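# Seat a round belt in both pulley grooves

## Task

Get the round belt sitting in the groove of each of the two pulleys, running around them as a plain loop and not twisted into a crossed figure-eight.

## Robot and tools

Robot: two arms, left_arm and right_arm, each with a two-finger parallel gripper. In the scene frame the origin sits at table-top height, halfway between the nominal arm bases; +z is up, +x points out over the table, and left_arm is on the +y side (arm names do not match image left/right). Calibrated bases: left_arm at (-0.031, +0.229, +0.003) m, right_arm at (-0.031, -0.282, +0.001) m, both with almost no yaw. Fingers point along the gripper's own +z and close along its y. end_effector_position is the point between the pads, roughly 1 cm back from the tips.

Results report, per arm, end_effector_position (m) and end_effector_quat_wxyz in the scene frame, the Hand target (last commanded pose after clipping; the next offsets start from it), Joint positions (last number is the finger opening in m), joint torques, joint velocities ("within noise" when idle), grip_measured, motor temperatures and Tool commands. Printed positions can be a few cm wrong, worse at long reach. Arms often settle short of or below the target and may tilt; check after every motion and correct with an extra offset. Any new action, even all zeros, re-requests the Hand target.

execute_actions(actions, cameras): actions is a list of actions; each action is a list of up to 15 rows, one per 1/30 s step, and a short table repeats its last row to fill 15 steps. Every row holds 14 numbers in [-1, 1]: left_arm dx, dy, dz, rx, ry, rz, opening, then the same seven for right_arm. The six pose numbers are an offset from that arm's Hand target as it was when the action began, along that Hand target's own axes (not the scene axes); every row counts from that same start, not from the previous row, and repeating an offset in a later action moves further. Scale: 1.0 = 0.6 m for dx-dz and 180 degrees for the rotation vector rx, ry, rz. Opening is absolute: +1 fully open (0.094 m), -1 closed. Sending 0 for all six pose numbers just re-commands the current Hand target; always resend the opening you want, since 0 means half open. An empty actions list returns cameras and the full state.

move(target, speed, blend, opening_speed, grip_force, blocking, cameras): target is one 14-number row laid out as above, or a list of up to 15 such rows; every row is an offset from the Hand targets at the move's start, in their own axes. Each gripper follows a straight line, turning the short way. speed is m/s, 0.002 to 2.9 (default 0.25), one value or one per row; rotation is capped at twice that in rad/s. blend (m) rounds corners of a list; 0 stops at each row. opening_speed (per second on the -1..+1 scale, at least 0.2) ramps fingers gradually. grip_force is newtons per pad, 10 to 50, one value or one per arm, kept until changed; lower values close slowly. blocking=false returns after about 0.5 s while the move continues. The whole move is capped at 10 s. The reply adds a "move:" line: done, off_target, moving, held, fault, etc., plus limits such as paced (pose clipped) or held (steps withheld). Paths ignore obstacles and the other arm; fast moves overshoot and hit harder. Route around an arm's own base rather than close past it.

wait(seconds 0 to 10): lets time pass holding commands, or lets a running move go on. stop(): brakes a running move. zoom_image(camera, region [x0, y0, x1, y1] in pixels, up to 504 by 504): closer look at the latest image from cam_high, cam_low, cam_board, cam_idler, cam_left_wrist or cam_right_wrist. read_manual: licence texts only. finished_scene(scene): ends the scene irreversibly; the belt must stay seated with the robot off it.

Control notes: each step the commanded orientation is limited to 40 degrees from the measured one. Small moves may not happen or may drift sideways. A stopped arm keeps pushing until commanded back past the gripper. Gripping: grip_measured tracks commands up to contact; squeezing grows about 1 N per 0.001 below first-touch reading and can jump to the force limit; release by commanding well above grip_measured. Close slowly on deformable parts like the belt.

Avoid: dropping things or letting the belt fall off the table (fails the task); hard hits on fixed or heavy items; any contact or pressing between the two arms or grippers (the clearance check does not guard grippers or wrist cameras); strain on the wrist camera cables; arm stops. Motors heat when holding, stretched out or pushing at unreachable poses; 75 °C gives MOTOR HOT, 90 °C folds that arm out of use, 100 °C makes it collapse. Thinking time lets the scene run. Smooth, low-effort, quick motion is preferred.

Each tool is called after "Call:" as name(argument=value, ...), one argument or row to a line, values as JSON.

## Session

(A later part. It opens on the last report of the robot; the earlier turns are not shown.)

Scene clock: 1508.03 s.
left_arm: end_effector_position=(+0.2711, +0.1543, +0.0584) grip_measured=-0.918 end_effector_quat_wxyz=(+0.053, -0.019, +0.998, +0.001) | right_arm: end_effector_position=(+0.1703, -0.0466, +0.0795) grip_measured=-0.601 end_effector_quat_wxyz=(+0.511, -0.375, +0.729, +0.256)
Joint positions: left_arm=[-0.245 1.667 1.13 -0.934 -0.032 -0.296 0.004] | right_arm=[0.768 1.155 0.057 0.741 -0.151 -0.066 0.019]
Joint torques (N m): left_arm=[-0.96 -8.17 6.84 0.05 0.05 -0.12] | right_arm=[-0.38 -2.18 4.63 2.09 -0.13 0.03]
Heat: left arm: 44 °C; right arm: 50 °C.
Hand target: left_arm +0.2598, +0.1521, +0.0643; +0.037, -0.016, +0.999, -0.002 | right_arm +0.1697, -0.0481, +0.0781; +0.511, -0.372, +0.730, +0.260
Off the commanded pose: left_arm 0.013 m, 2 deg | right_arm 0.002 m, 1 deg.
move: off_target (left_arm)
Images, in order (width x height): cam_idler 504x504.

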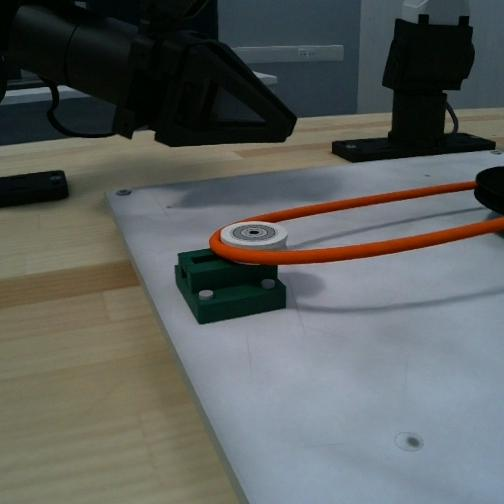

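Call:
move(
  target=[
    [-0.003,0.0,0,0,0.01,0,-1,0,0,0,0,0,0,-0.6],
  ],
  speed=0.05,
  cameras=["cam_idler"],
)

Call:
zoom_image(
  camera="cam_idler",
  region=[404, 150, 504, 270],
)

Scene clock: 1515.97 s.
left_arm: end_effector_position=(+0.2692, +0.1530, +0.0654) grip_measured=-0.918 end_effector_quat_wxyz=(+0.044, -0.019, +0.999, -0.001) | right_arm: end_effector_position=(+0.1703, -0.0466, +0.0795) grip_measured=-0.601 end_effector_quat_wxyz=(+0.511, -0.375, +0.729, +0.256)
Joint positions: left_arm=[-0.245 1.667 1.161 -0.979 -0.022 -0.297 0.004] | right_arm=[0.768 1.155 0.057 0.741 -0.151 -0.066 0.019]
Joint torques (N m): left_arm=[-0.28 -5.6 7.73 0.09 0.03 -0.07] | right_arm=[-0.34 -2.55 4.88 2.08 -0.13 0.02]
Heat: left arm: 45 °C; right arm: 50 °C.
Hand target: left_arm +0.2616, +0.1522, +0.0645; +0.021, -0.016, +1.000, -0.002 | right_arm +0.1697, -0.0481, +0.0781; +0.511, -0.372, +0.730, +0.260
Off the commanded pose: left_arm 0.008 m, 3 deg | right_arm 0.002 m, 1 deg.
move: off_target (left_arm)
Images, in order (width x height): cam_idler 504x504.

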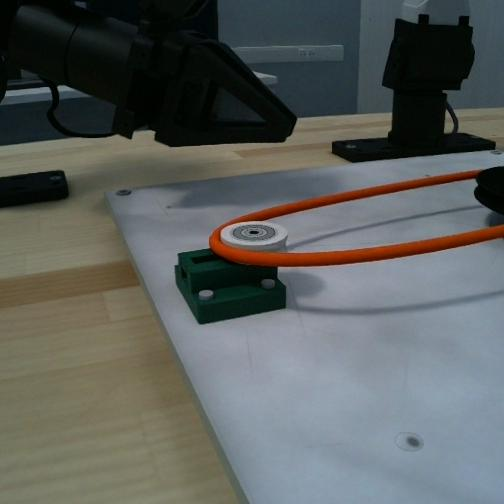

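Scaled by 4.200 from the camera's 504x504 image, which has a finer 720x720 frame.

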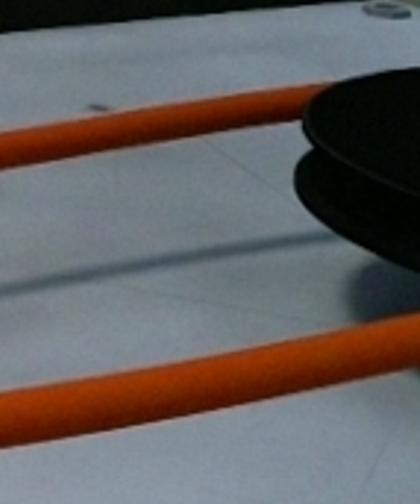

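Call:
move(
  target=[
    [0,0.0,0.008,0,0.0,0,-1,0,0,0,0,0,0,-0.6],
  ],
  speed=0.05,
  cameras=["cam_idler"],
)

Call:
zoom_image(
  camera="cam_idler",
  region=[404, 150, 504, 270],
)

Scene clock: 1524.07 s.
left_arm: end_effector_position=(+0.2691, +0.1530, +0.0653) grip_measured=-0.918 end_effector_quat_wxyz=(+0.044, -0.019, +0.999, -0.001) | right_arm: end_effector_position=(+0.1703, -0.0466, +0.0795) grip_measured=-0.601 end_effector_quat_wxyz=(+0.511, -0.375, +0.729, +0.256)
Joint positions: left_arm=[-0.245 1.667 1.161 -0.979 -0.021 -0.297 0.004] | right_arm=[0.768 1.155 0.057 0.741 -0.151 -0.066 0.019]
Joint torques (N m): left_arm=[-0.25 -5.12 6.46 0.27 0.04 -0.05] | right_arm=[-0.51 -2.41 4.7 2.1 -0.11 0.03]
Heat: left arm: 44 °C; right arm: 50 °C.
Hand target: left_arm +0.2618, +0.1521, +0.0597; +0.021, -0.016, +1.000, -0.003 | right_arm +0.1697, -0.0481, +0.0781; +0.511, -0.372, +0.730, +0.260
Off the commanded pose: left_arm 0.009 m, 3 deg | right_arm 0.002 m, 1 deg.
move: off_target (left_arm)
Images, in order (width x height): cam_idler 504x504.

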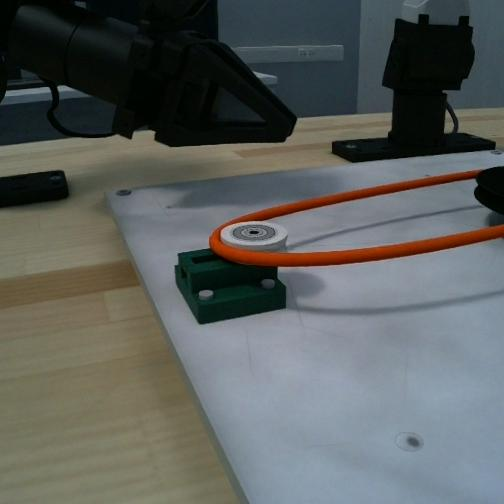

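Scaled by 4.200 from the camera's 504x504 image, which has a finer 720x720 frame.

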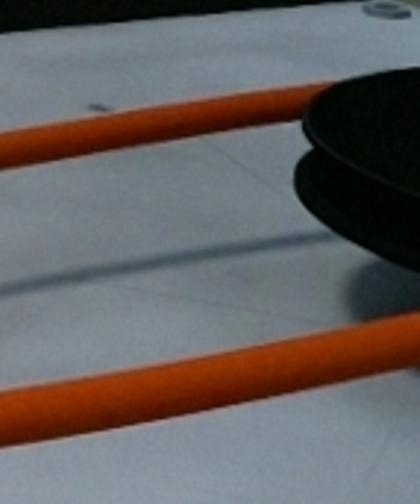

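Call:
move(
  target=[
    [0,0.0,0.005,0,-0.003,0,-1,0,0,0,0,0,0,-0.6],
  ],
  speed=0.05,
  cameras=["cam_idler"],
)

Call:
zoom_image(
  camera="cam_idler",
  region=[404, 150, 504, 270],
)

Scene clock: 1533.87 s.
left_arm: end_effector_position=(+0.2700, +0.1528, +0.0654) grip_measured=-0.918 end_effector_quat_wxyz=(+0.046, -0.019, +0.999, -0.002) | right_arm: end_effector_position=(+0.1703, -0.0466, +0.0795) grip_measured=-0.601 end_effector_quat_wxyz=(+0.511, -0.375, +0.729, +0.256)
Joint positions: left_arm=[-0.245 1.667 1.161 -0.975 -0.021 -0.297 0.004] | right_arm=[0.768 1.155 0.057 0.741 -0.151 -0.066 0.019]
Joint torques (N m): left_arm=[-0.43 -5.44 4.92 0.45 0.02 -0.06] | right_arm=[-0.25 -2.55 4.6 2.1 -0.12 -0.01]
Heat: left arm: 43 °C; right arm: 50 °C.
Hand target: left_arm +0.2619, +0.1521, +0.0567; +0.026, -0.016, +1.000, -0.002 | right_arm +0.1697, -0.0481, +0.0781; +0.511, -0.372, +0.730, +0.260
Off the commanded pose: left_arm 0.012 m, 2 deg | right_arm 0.002 m, 1 deg.
move: off_target (left_arm)
Images, in order (width x height): cam_idler 504x504.

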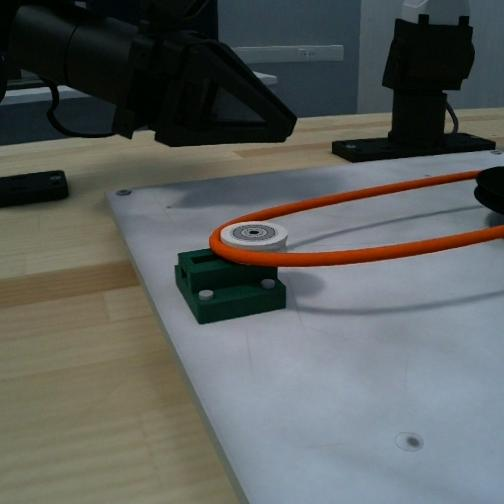

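Scaled by 4.200 from the camera's 504x504 image, which has a finer 720x720 frame.

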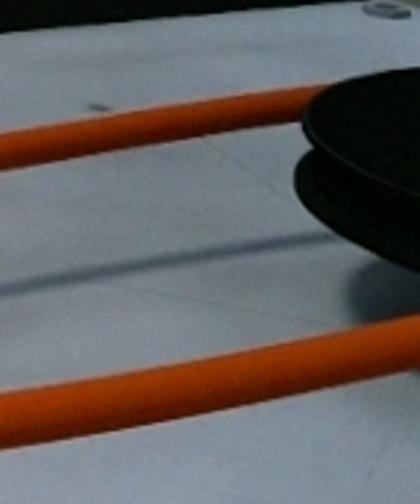

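Call:
move(
  target=[
    [0.012,0.0,0.003,0,-0.004,0,-1,0,0,0,0,0,0,-0.6],
    [0.0,0.0,0.0,0,-0.004,0,-1,0,0,0,0,0,0,-0.6],
  ],
  speed=0.05,
  cameras=["cam_idler"],
)

Call:
zoom_image(
  camera="cam_idler",
  region=[404, 150, 504, 270],
)

Scene clock: 1541.13 s.
left_arm: end_effector_position=(+0.2654, +0.1532, +0.0579) grip_measured=-0.918 end_effector_quat_wxyz=(+0.045, -0.019, +0.999, -0.001) | right_arm: end_effector_position=(+0.1703, -0.0466, +0.0795) grip_measured=-0.601 end_effector_quat_wxyz=(+0.511, -0.375, +0.729, +0.256)
Joint positions: left_arm=[-0.249 1.661 1.122 -0.946 -0.023 -0.301 0.004] | right_arm=[0.768 1.155 0.057 0.741 -0.151 -0.066 0.019]
Joint torques (N m): left_arm=[-0.25 -5.7 7.17 0.32 -0.03 -0.04] | right_arm=[-0.18 -2.37 4.68 2.1 -0.15 0]
Heat: left arm: 43 °C; right arm: 50 °C.
Hand target: left_arm +0.2619, +0.1522, +0.0567; +0.032, -0.016, +0.999, -0.002 | right_arm +0.1697, -0.0481, +0.0781; +0.511, -0.372, +0.730, +0.260
Off the commanded pose: left_arm 0.004 m, 1 deg | right_arm 0.002 m, 1 deg.
move: done
Images, in order (width x height): cam_idler 504x504.

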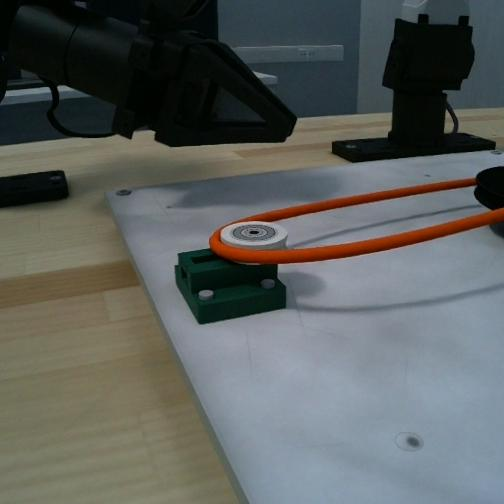

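Scaled by 4.200 from the camera's 504x504 image, which has a finer 720x720 frame.

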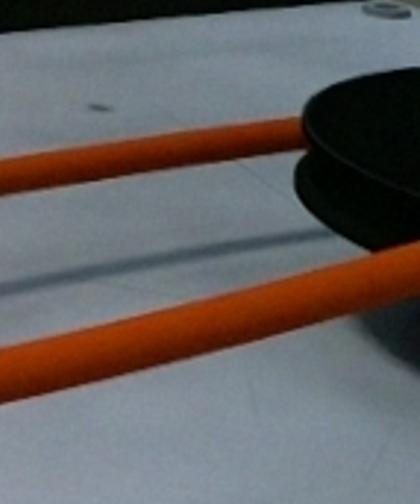

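Call:
move(
  target=[
    [-0.012,0.03,0.002,0,0,0,-1,0,0,0,0,0,0,-0.6],
    [-0.018,0.045,0.002,0,0,0,-1,0,0,0,0,0,0,-0.6],
  ],
  speed=0.05,
  blend=0.01,
  cameras=["cam_idler","cam_right_wrist"],
)

Call:
zoom_image(
  camera="cam_idler",
  region=[404, 150, 504, 270],
)

Call:
zoom_image(
  camera="cam_right_wrist",
  region=[185, 80, 285, 180],
)

Scene clock: 1549.00 s.
left_arm: end_effector_position=(+0.2720, +0.1644, +0.0597) grip_measured=-0.918 end_effector_quat_wxyz=(+0.042, -0.011, +0.999, -0.031) | right_arm: end_effector_position=(+0.1703, -0.0466, +0.0795) grip_measured=-0.601 end_effector_quat_wxyz=(+0.511, -0.375, +0.729, +0.256)
Joint positions: left_arm=[-0.17 1.666 1.135 -0.945 0.045 -0.21 0.004] | right_arm=[0.768 1.155 0.057 0.741 -0.151 -0.066 0.019]
Joint torques (N m): left_arm=[1.69 -5.18 7.34 0.32 -0.57 0.05] | right_arm=[-0.61 -2.24 4.63 2.11 -0.12 0.03]
Heat: left arm: 42 °C; right arm: 50 °C.
Hand target: left_arm +0.2720, +0.1795, +0.0560; +0.032, -0.016, +0.999, -0.002 | right_arm +0.1696, -0.0482, +0.0780; +0.511, -0.372, +0.730, +0.260
Off the commanded pose: left_arm 0.016 m, 4 deg | right_arm 0.002 m, 1 deg.
move: off_target (left_arm); blend cut to 0.0048 m at target 1
Images, in order (width x height): cam_idler 504x504, cam_right_wrist 504x504.

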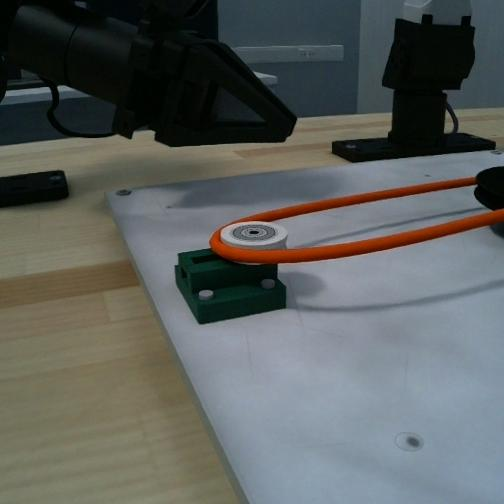

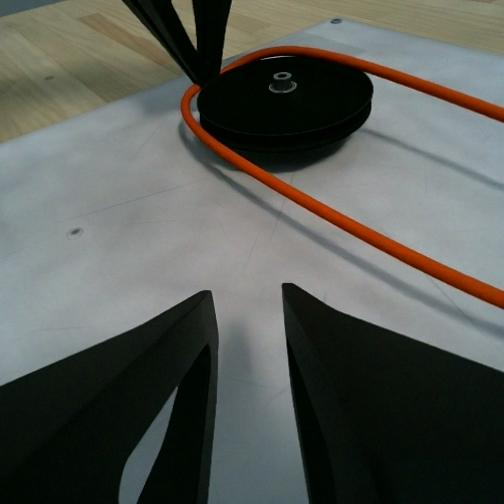

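Scaled by 4.200 from the camera's 504x504 image, which has a finer 720x720 frame.

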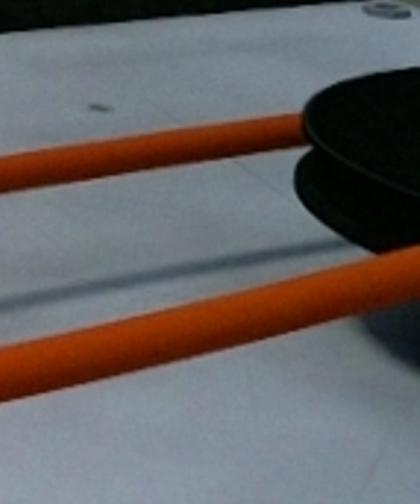

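Scaled by 5.040 from the camera's 504x504 image, which has a finer 720x720 frame.

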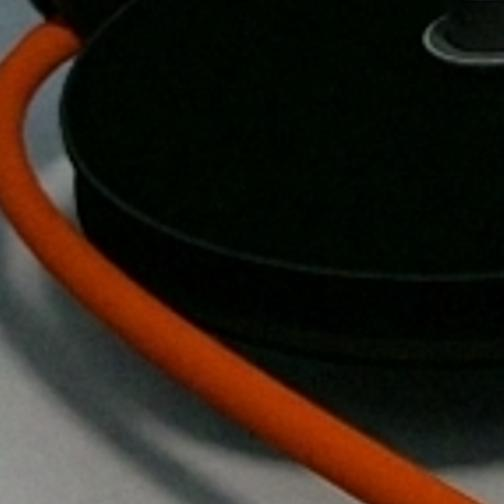

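Call:
move(
  target=[
    [-0.015,0.003,0.004,0,0,0,-1,0,0,0,0,0,0,-0.6],
  ],
  speed=0.05,
  cameras=["cam_idler","cam_right_wrist"],
)

Call:
zoom_image(
  camera="cam_idler",
  region=[404, 150, 504, 270],
)

Call:
zoom_image(
  camera="cam_right_wrist",
  region=[185, 80, 285, 180],
)

Scene clock: 1556.80 s.
left_arm: end_effector_position=(+0.2797, +0.1646, +0.0580) grip_measured=-0.918 end_effector_quat_wxyz=(+0.040, -0.009, +0.999, -0.034) | right_arm: end_effector_position=(+0.1703, -0.0466, +0.0795) grip_measured=-0.601 end_effector_quat_wxyz=(+0.511, -0.375, +0.729, +0.256)
Joint positions: left_arm=[-0.161 1.698 1.164 -0.945 0.053 -0.196 0.004] | right_arm=[0.768 1.155 0.057 0.741 -0.151 -0.066 0.019]
Joint torques (N m): left_arm=[1.83 -5.23 7.58 0.33 -0.65 0.02] | right_arm=[-0.31 -2.33 4.62 2.11 -0.15 0.02]
Heat: left arm: 42 °C; right arm: 50 °C.
Hand target: left_arm +0.2811, +0.1815, +0.0542; +0.032, -0.016, +0.999, -0.002 | right_arm +0.1696, -0.0482, +0.0780; +0.511, -0.372, +0.730, +0.260
Off the commanded pose: left_arm 0.017 m, 4 deg | right_arm 0.002 m, 1 deg.
move: off_target (left_arm)
Images, in order (width x height): cam_idler 504x504, cam_right_wrist 504x504.

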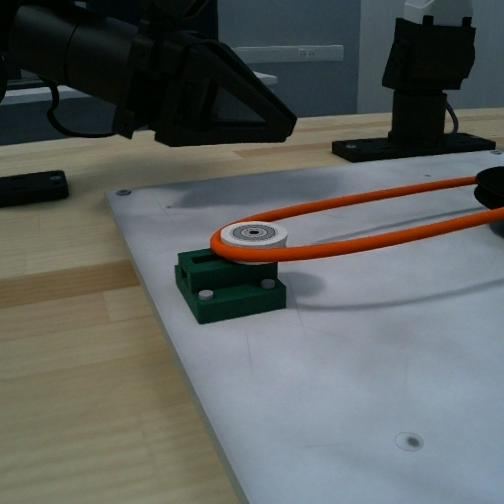

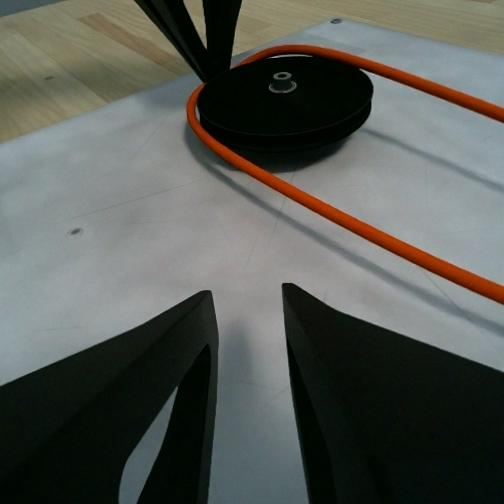

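Scaled by 4.200 from the camera's 504x504 image, which has a finer 720x720 frame.

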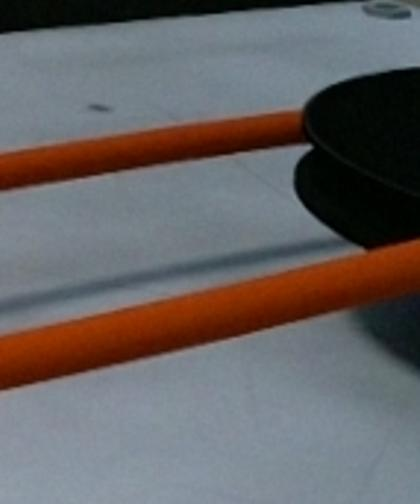

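Scaled by 5.040 from the camera's 504x504 image, which has a finer 720x720 frame.

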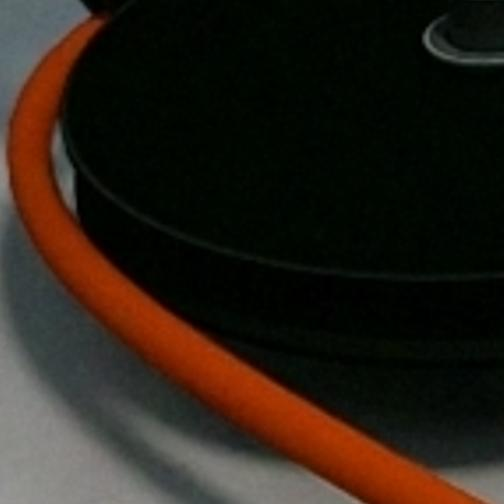

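Call:
move(
  target=[
    [-0.015,0.006,0.001,0,-0.003,0,-1,0,0,0,0,0,0,-0.6],
  ],
  speed=0.05,
  cameras=["cam_idler","cam_right_wrist"],
)

Call:
zoom_image(
  camera="cam_idler",
  region=[404, 150, 504, 270],
)

Call:
zoom_image(
  camera="cam_right_wrist",
  region=[185, 80, 285, 180],
)

Scene clock: 1564.00 s.
left_arm: end_effector_position=(+0.2853, +0.1653, +0.0574) grip_measured=-0.918 end_effector_quat_wxyz=(+0.039, -0.007, +0.998, -0.040) | right_arm: end_effector_position=(+0.1703, -0.0466, +0.0795) grip_measured=-0.601 end_effector_quat_wxyz=(+0.511, -0.375, +0.729, +0.256)
Joint positions: left_arm=[-0.149 1.719 1.185 -0.947 0.066 -0.18 0.004] | right_arm=[0.768 1.155 0.057 0.741 -0.151 -0.066 0.019]
Joint torques (N m): left_arm=[2.18 -5.44 7.79 0.41 -0.76 0.01] | right_arm=[-0.34 -2.52 4.57 2.11 -0.13 0.06]
Heat: left arm: 42 °C; right arm: 50 °C.
Hand target: left_arm +0.2900, +0.1854, +0.0542; +0.037, -0.016, +0.999, -0.002 | right_arm +0.1696, -0.0482, +0.0780; +0.511, -0.372, +0.730, +0.260
Off the commanded pose: left_arm 0.021 m, 4 deg | right_arm 0.002 m, 1 deg.
move: off_target (left_arm)
Images, in order (width x height): cam_idler 504x504, cam_right_wrist 504x504.

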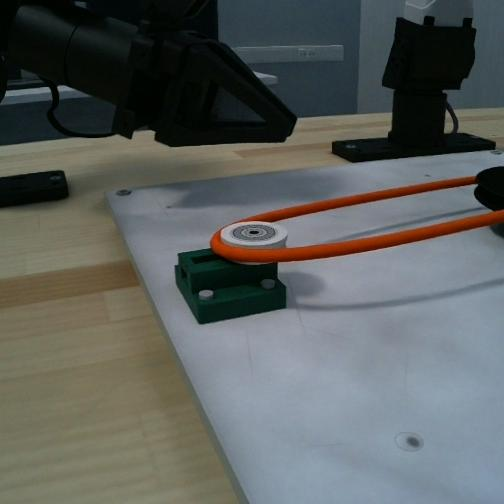

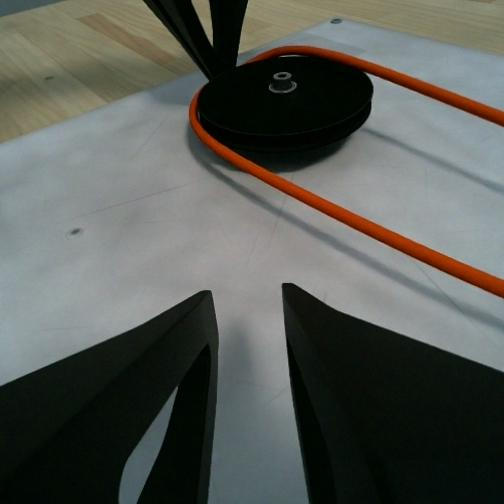

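Scaled by 4.200 from the camera's 504x504 image, which has a finer 720x720 frame.

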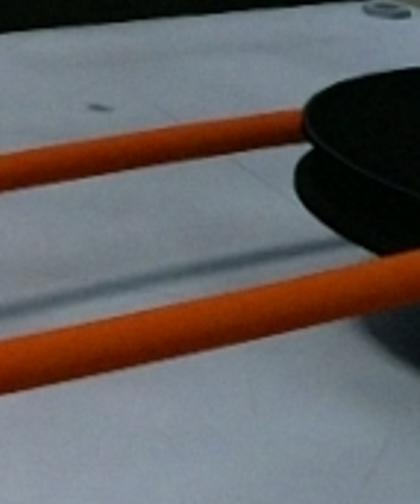

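Scaled by 5.040 from the camera's 504x504 image, which has a finer 720x720 frame.

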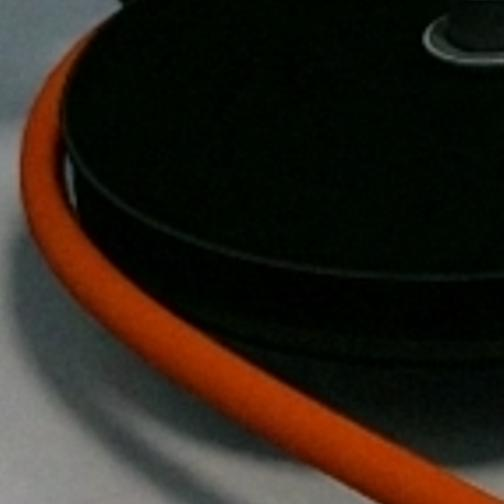

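Call:
move(
  target=[
    [0.0,0.006,0.001,0,-0.010,0,-1,0,0,0,0,0,0,-0.6],
  ],
  speed=0.05,
  cameras=["cam_idler","cam_right_wrist"],
)

Call:
zoom_image(
  camera="cam_idler",
  region=[404, 150, 504, 270],
)

Call:
zoom_image(
  camera="cam_right_wrist",
  region=[185, 80, 285, 180],
)

Scene clock: 1572.37 s.
left_arm: end_effector_position=(+0.2854, +0.1655, +0.0559) grip_measured=-0.918 end_effector_quat_wxyz=(+0.039, -0.006, +0.998, -0.044) | right_arm: end_effector_position=(+0.1703, -0.0466, +0.0795) grip_measured=-0.601 end_effector_quat_wxyz=(+0.511, -0.375, +0.729, +0.256)
Joint positions: left_arm=[-0.143 1.719 1.179 -0.938 0.075 -0.173 0.004] | right_arm=[0.768 1.155 0.057 0.741 -0.151 -0.066 0.019]
Joint torques (N m): left_arm=[2.37 -7.6 5.04 0.67 -0.89 0.01] | right_arm=[-0.28 -2.37 4.59 2.09 -0.18 0.03]
Heat: left arm: 42 °C; right arm: 50 °C.
Hand target: left_arm +0.2898, +0.1890, +0.0535; +0.052, -0.016, +0.998, -0.002 | right_arm +0.1696, -0.0482, +0.0780; +0.511, -0.372, +0.730, +0.260
Off the commanded pose: left_arm 0.024 m, 5 deg | right_arm 0.002 m, 1 deg.
move: off_target (left_arm)
Images, in order (width x height): cam_idler 504x504, cam_right_wrist 504x504.

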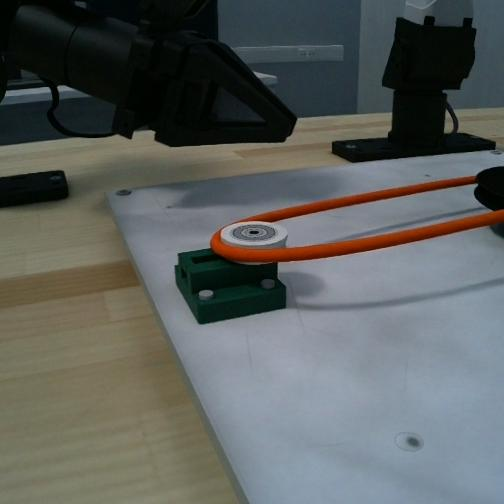

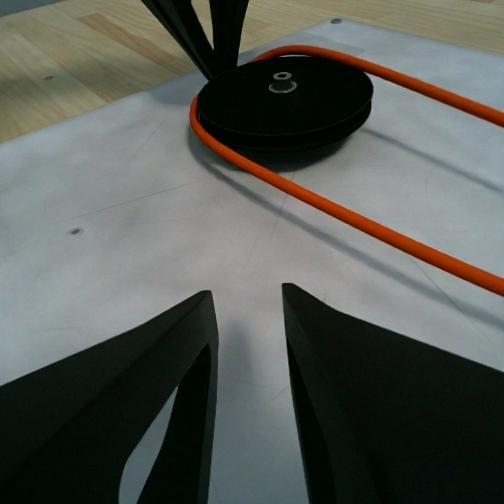

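Scaled by 4.200 from the camera's 504x504 image, which has a finer 720x720 frame.

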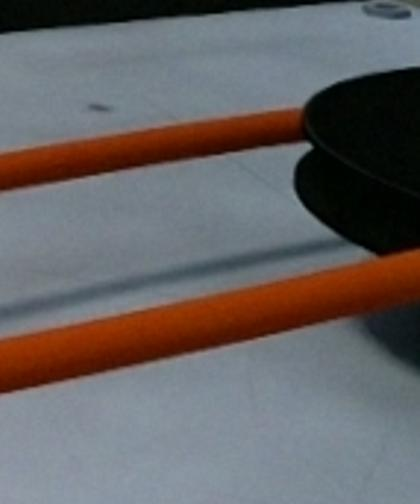

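Scaled by 5.040 from the camera's 504x504 image, which has a finer 720x720 frame.

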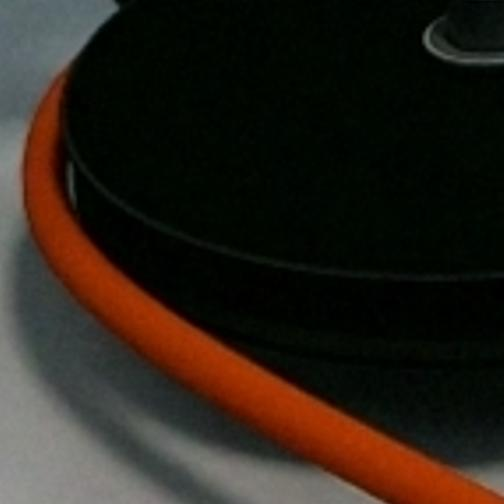

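Call:
move(
  target=[
    [-0.02,-0.006,0.0,0,-0.006,0.04,-1,0,0,0,0,0,0,-0.6],
  ],
  speed=0.03,
  cameras=["cam_idler","cam_right_wrist"],
)

Call:
zoom_image(
  camera="cam_idler",
  region=[404, 150, 504, 270],
)

Call:
zoom_image(
  camera="cam_right_wrist",
  region=[185, 80, 285, 180],
)

Scene clock: 1585.00 s.
left_arm: end_effector_position=(+0.2891, +0.1651, +0.0572) grip_measured=-0.918 end_effector_quat_wxyz=(+0.049, +0.053, +0.996, -0.042) | right_arm: end_effector_position=(+0.1703, -0.0466, +0.0795) grip_measured=-0.601 end_effector_quat_wxyz=(+0.511, -0.375, +0.729, +0.256)
Joint positions: left_arm=[-0.143 1.719 1.182 -0.928 0.074 -0.055 0.004] | right_arm=[0.768 1.155 0.057 0.741 -0.151 -0.066 0.019]
Joint torques (N m): left_arm=[1.91 -5.57 7.82 0.72 -0.91 0.03] | right_arm=[-0.29 -2.33 4.55 2.08 -0.13 0.06]
Heat: left arm: 45 °C; right arm: 50 °C.
Hand target: left_arm +0.3018, +0.1858, +0.0548; +0.062, +0.047, +0.997, +0.002 | right_arm +0.1696, -0.0482, +0.0780; +0.511, -0.372, +0.730, +0.260
Off the commanded pose: left_arm 0.024 m, 5 deg | right_arm 0.002 m, 1 deg.
move: off_target (left_arm)
Images, in order (width x height): cam_idler 504x504, cam_right_wrist 504x504.

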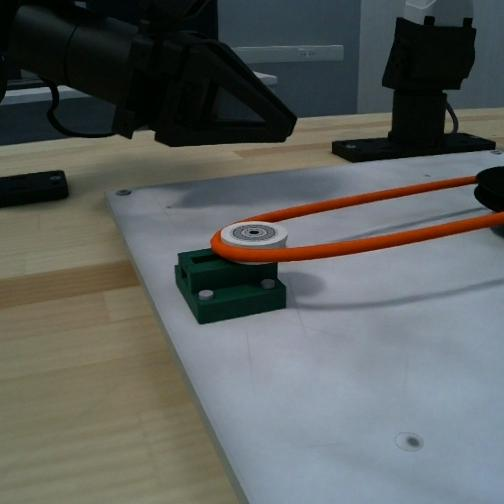

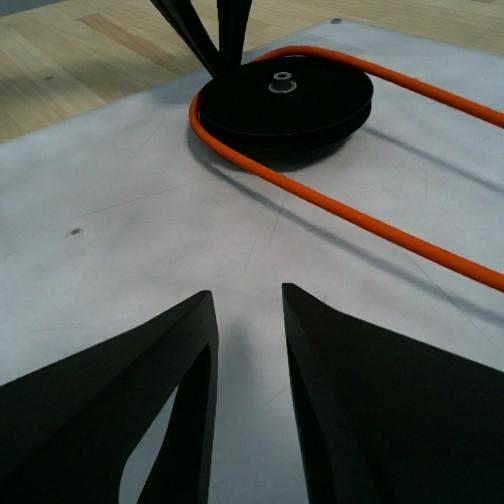

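Scaled by 4.200 from the camera's 504x504 image, which has a finer 720x720 frame.

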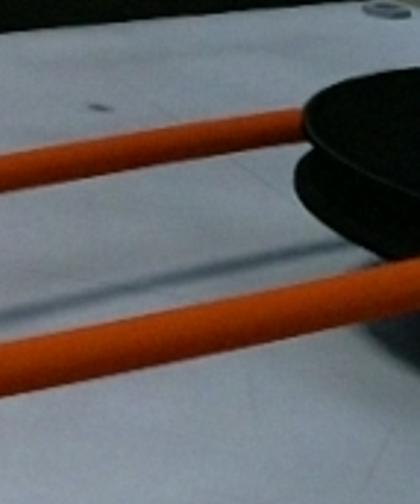

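Scaled by 5.040 from the camera's 504x504 image, which has a finer 720x720 frame.

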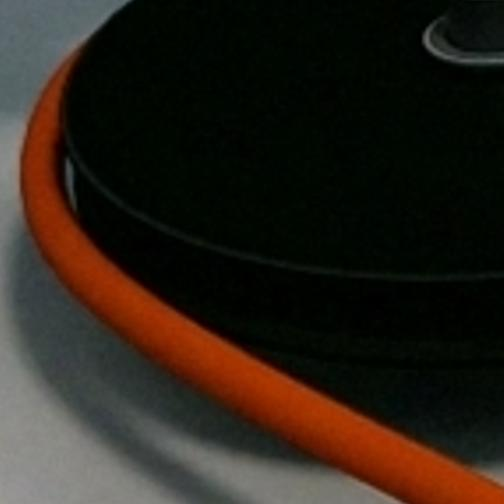

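Call:
move(
  target=[
    [-0.017,-0.006,0.001,0,-0.004,0.035,-1,0,0,0,0,0,0,-0.6],
  ],
  speed=0.03,
  cameras=["cam_idler","cam_right_wrist"],
)

Call:
zoom_image(
  camera="cam_idler",
  region=[404, 150, 504, 270],
)

Call:
zoom_image(
  camera="cam_right_wrist",
  region=[185, 80, 285, 180],
)

Scene clock: 1598.40 s.
left_arm: end_effector_position=(+0.2972, +0.1641, +0.0575) grip_measured=-0.918 end_effector_quat_wxyz=(+0.053, +0.104, +0.992, -0.039) | right_arm: end_effector_position=(+0.1703, -0.0466, +0.0795) grip_measured=-0.601 end_effector_quat_wxyz=(+0.511, -0.375, +0.729, +0.256)
Joint positions: left_arm=[-0.143 1.744 1.212 -0.928 0.072 0.047 0.004] | right_arm=[0.768 1.155 0.057 0.741 -0.151 -0.066 0.019]
Joint torques (N m): left_arm=[0.9 -5.6 8.09 0.78 -0.88 0.02] | right_arm=[-0.1 -2.26 4.57 2.1 -0.12 0.06]
Heat: left arm: 44 °C; right arm: 50 °C.
Hand target: left_arm +0.3117, +0.1812, +0.0554; +0.068, +0.102, +0.992, +0.005 | right_arm +0.1696, -0.0482, +0.0780; +0.511, -0.372, +0.730, +0.260
Off the commanded pose: left_arm 0.023 m, 5 deg | right_arm 0.002 m, 1 deg.
move: off_target (left_arm)
Images, in order (width x height): cam_idler 504x504, cam_right_wrist 504x504.

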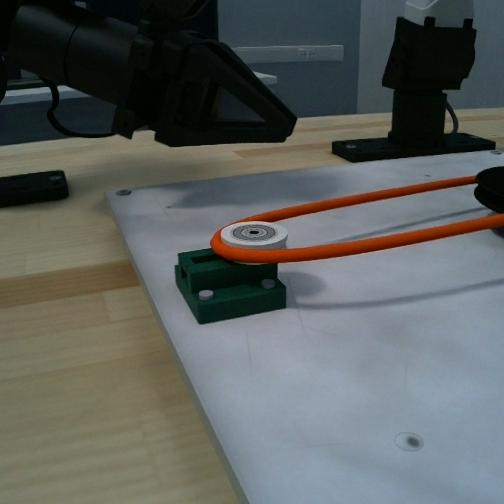

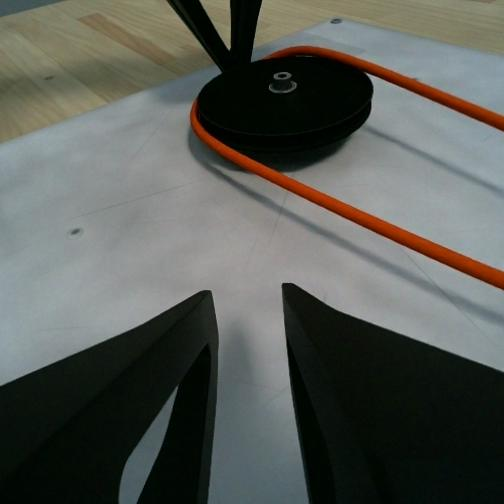

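Scaled by 4.200 from the camera's 504x504 image, which has a finer 720x720 frame.

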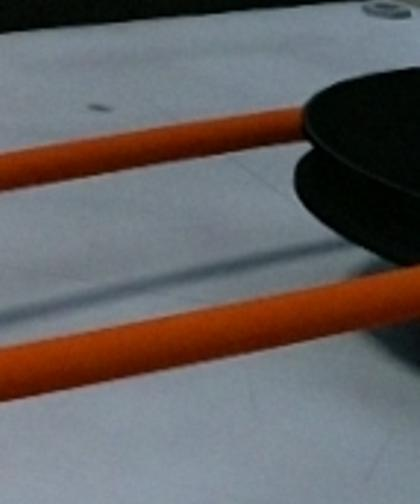

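Scaled by 5.040 from the camera's 504x504 image, which has a finer 720x720 frame.

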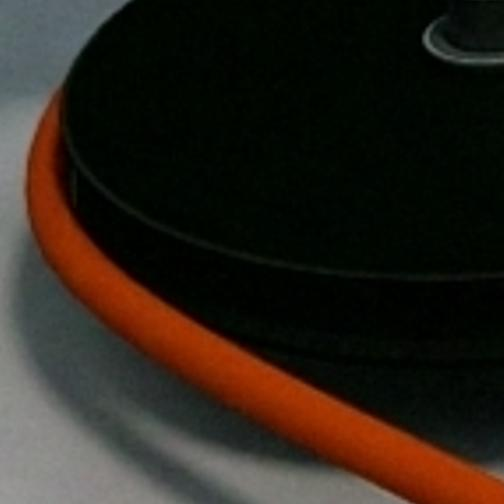

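Call:
move(
  target=[
    [-0.017,-0.005,0.002,0,-0.003,0.03,-1,0,0,0,0,0,0,-0.6],
  ],
  speed=0.03,
  cameras=["cam_idler","cam_right_wrist"],
)

Call:
zoom_image(
  camera="cam_idler",
  region=[404, 150, 504, 270],
)

Call:
zoom_image(
  camera="cam_right_wrist",
  region=[185, 80, 285, 180],
)

Scene clock: 1609.33 s.
left_arm: end_effector_position=(+0.3051, +0.1599, +0.0572) grip_measured=-0.918 end_effector_quat_wxyz=(+0.057, +0.150, +0.986, -0.037) | right_arm: end_effector_position=(+0.1703, -0.0466, +0.0795) grip_measured=-0.601 end_effector_quat_wxyz=(+0.511, -0.375, +0.729, +0.256)
Joint positions: left_arm=[-0.152 1.773 1.245 -0.928 0.072 0.131 0.004] | right_arm=[0.768 1.155 0.057 0.741 -0.151 -0.066 0.019]
Joint torques (N m): left_arm=[0.76 -5.96 8.31 0.84 -0.88 0.02] | right_arm=[-0.36 -2.43 4.72 2.05 -0.15 0.04]
Heat: left arm: 43 °C; right arm: 50 °C.
Hand target: left_arm +0.3211, +0.1762, +0.0555; +0.072, +0.148, +0.986, +0.007 | right_arm +0.1696, -0.0482, +0.0780; +0.511, -0.372, +0.730, +0.260
Off the commanded pose: left_arm 0.023 m, 5 deg | right_arm 0.002 m, 1 deg.
move: off_target (left_arm)
Images, in order (width x height): cam_idler 504x504, cam_right_wrist 504x504.

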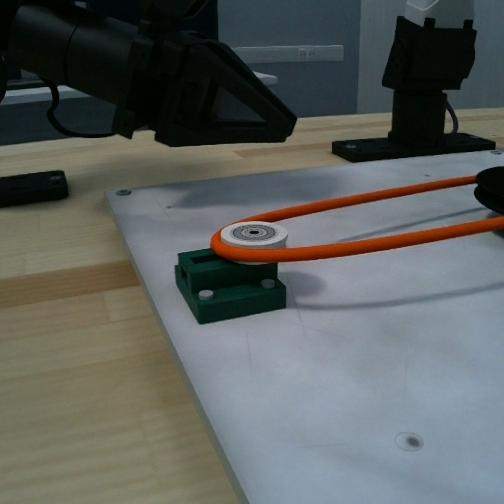

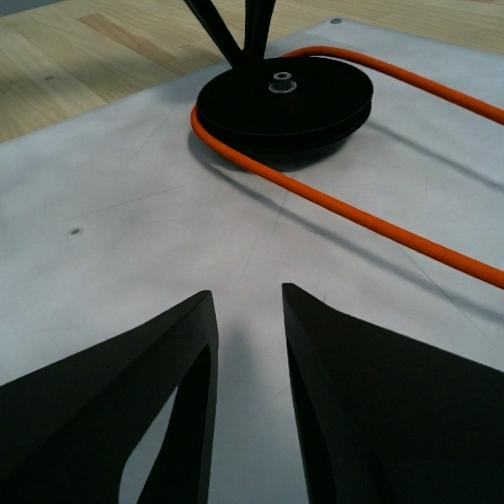

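Scaled by 4.200 from the camera's 504x504 image, which has a finer 720x720 frame.

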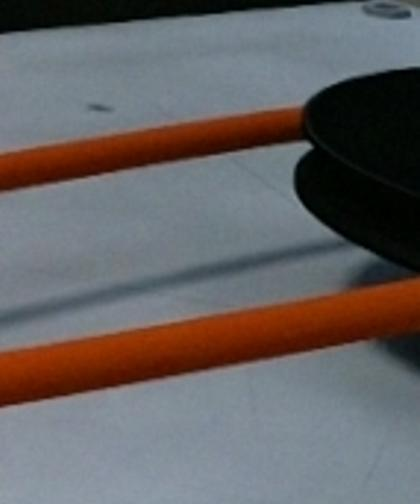

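Scaled by 5.040 from the camera's 504x504 image, which has a finer 720x720 frame.

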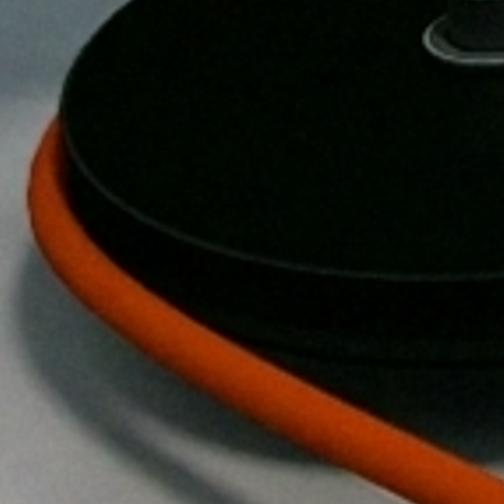

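Call:
move(
  target=[
    [-0.019,-0.003,0.001,0,-0.003,0.035,-1,0,0,0,0,0,0,-0.6],
    [-0.035,-0.012,0.002,0,-0.003,0.085,-1,0,0,0,0,0,0,-0.6],
  ],
  speed=0.03,
  blend=0.01,
  cameras=["cam_idler","cam_right_wrist"],
)

Call:
zoom_image(
  camera="cam_idler",
  region=[404, 150, 504, 270],
)

Call:
zoom_image(
  camera="cam_right_wrist",
  region=[185, 80, 285, 180],
)

Scene clock: 1627.57 s.
left_arm: end_effector_position=(+0.3190, +0.1505, +0.0544) grip_measured=-0.918 end_effector_quat_wxyz=(+0.055, +0.278, +0.959, -0.025) | right_arm: end_effector_position=(+0.1703, -0.0466, +0.0795) grip_measured=-0.601 end_effector_quat_wxyz=(+0.511, -0.375, +0.729, +0.256)
Joint positions: left_arm=[-0.178 1.841 1.322 -0.946 0.059 0.37 0.004] | right_arm=[0.768 1.155 0.057 0.741 -0.151 -0.066 0.019]
Joint torques (N m): left_arm=[0.59 -6.87 9.02 0.86 -0.77 0.01] | right_arm=[-0.51 -2.37 4.55 2.07 -0.12 0.01]
Heat: left arm: 43 °C; right arm: 51 °C.
Hand target: left_arm +0.3391, +0.1633, +0.0570; +0.075, +0.278, +0.957, +0.016 | right_arm +0.1696, -0.0482, +0.0780; +0.511, -0.372, +0.730, +0.260
Off the commanded pose: left_arm 0.024 m, 5 deg | right_arm 0.002 m, 1 deg.
move: off_target (left_arm)
Images, in order (width x height): cam_idler 504x504, cam_right_wrist 504x504.

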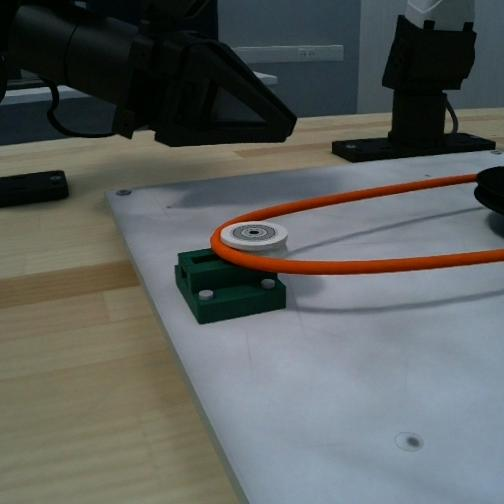

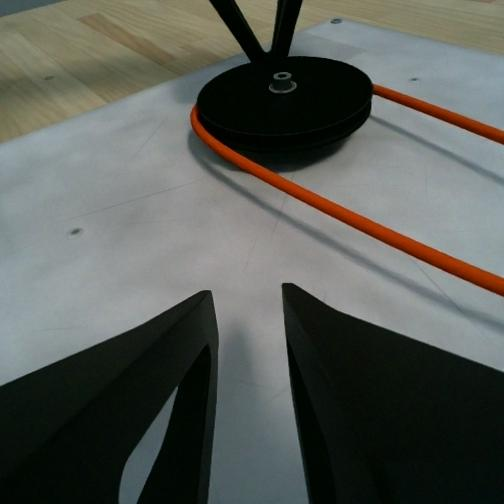

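Scaled by 4.200 from the camera's 504x504 image, which has a finer 720x720 frame.

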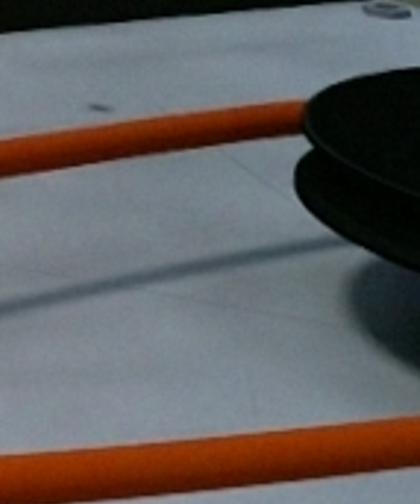

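Scaled by 5.040 from the camera's 504x504 image, which has a finer 720x720 frame.

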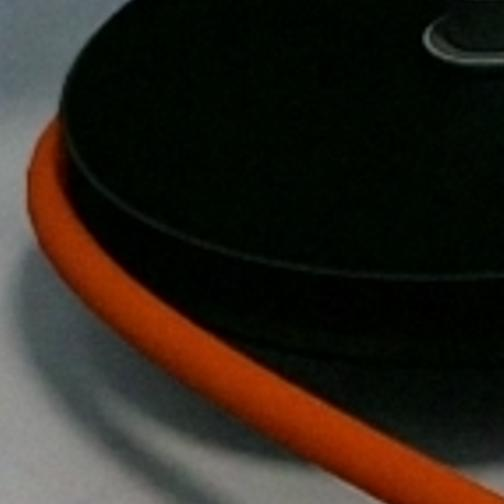

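Call:
wait(
  seconds=0,
  cameras=["cam_low","cam_high","cam_left_wrist"],
)

Call:
zoom_image(
  camera="cam_low",
  region=[330, 240, 480, 360],
)

Scene clock: 1634.57 s.
left_arm: end_effector_position=(+0.3190, +0.1505, +0.0544) grip_measured=-0.918 end_effector_quat_wxyz=(+0.055, +0.279, +0.959, -0.025) | right_arm: end_effector_position=(+0.1703, -0.0466, +0.0795) grip_measured=-0.601 end_effector_quat_wxyz=(+0.511, -0.375, +0.729, +0.256)
Joint positions: left_arm=[-0.178 1.841 1.322 -0.946 0.059 0.37 0.004] | right_arm=[0.768 1.155 0.057 0.741 -0.151 -0.066 0.019]
Joint torques (N m): left_arm=[0.62 -6.86 9.02 0.85 -0.78 0.02] | right_arm=[-0.35 -2.33 4.64 2.08 -0.15 0.02]
Heat: left arm: 44 °C; right arm: 51 °C.
Hand target: left_arm +0.3391, +0.1633, +0.0570; +0.075, +0.278, +0.957, +0.016 | right_arm +0.1696, -0.0482, +0.0780; +0.511, -0.372, +0.730, +0.260
Tool commands: left_gripper/opening=-1.0 right_gripper/opening=-0.6
Off the commanded pose: left_arm 0.024 m, 5 deg | right_arm 0.002 m, 1 deg.
Images, in order (width x height): cam_high 504x504, cam_low 504x504, cam_left_wrist 504x504.

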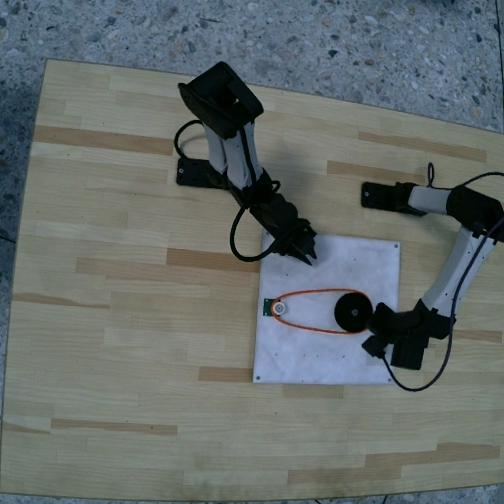

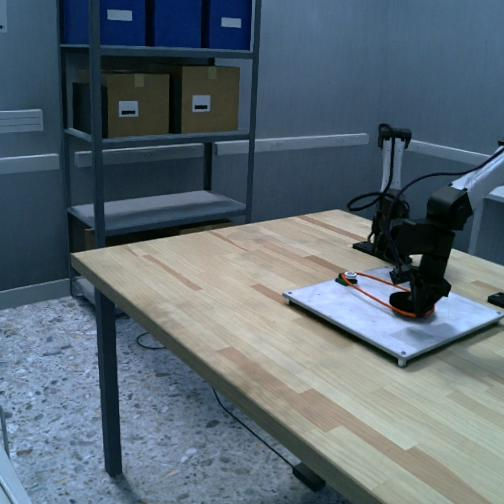

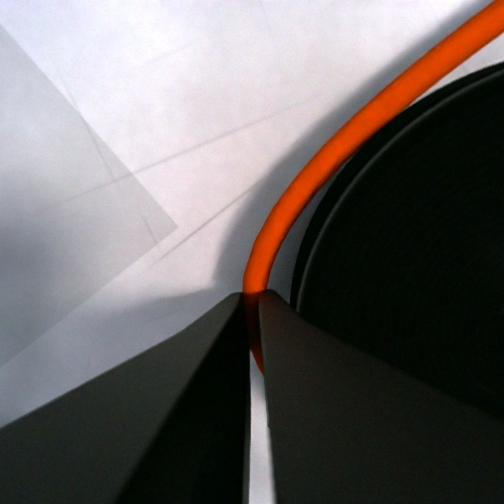

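Scaled by 3.360 from the camera's 504x504 image, which has a finer 720x720 frame.

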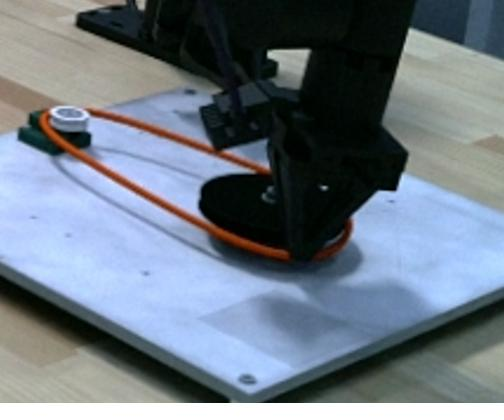

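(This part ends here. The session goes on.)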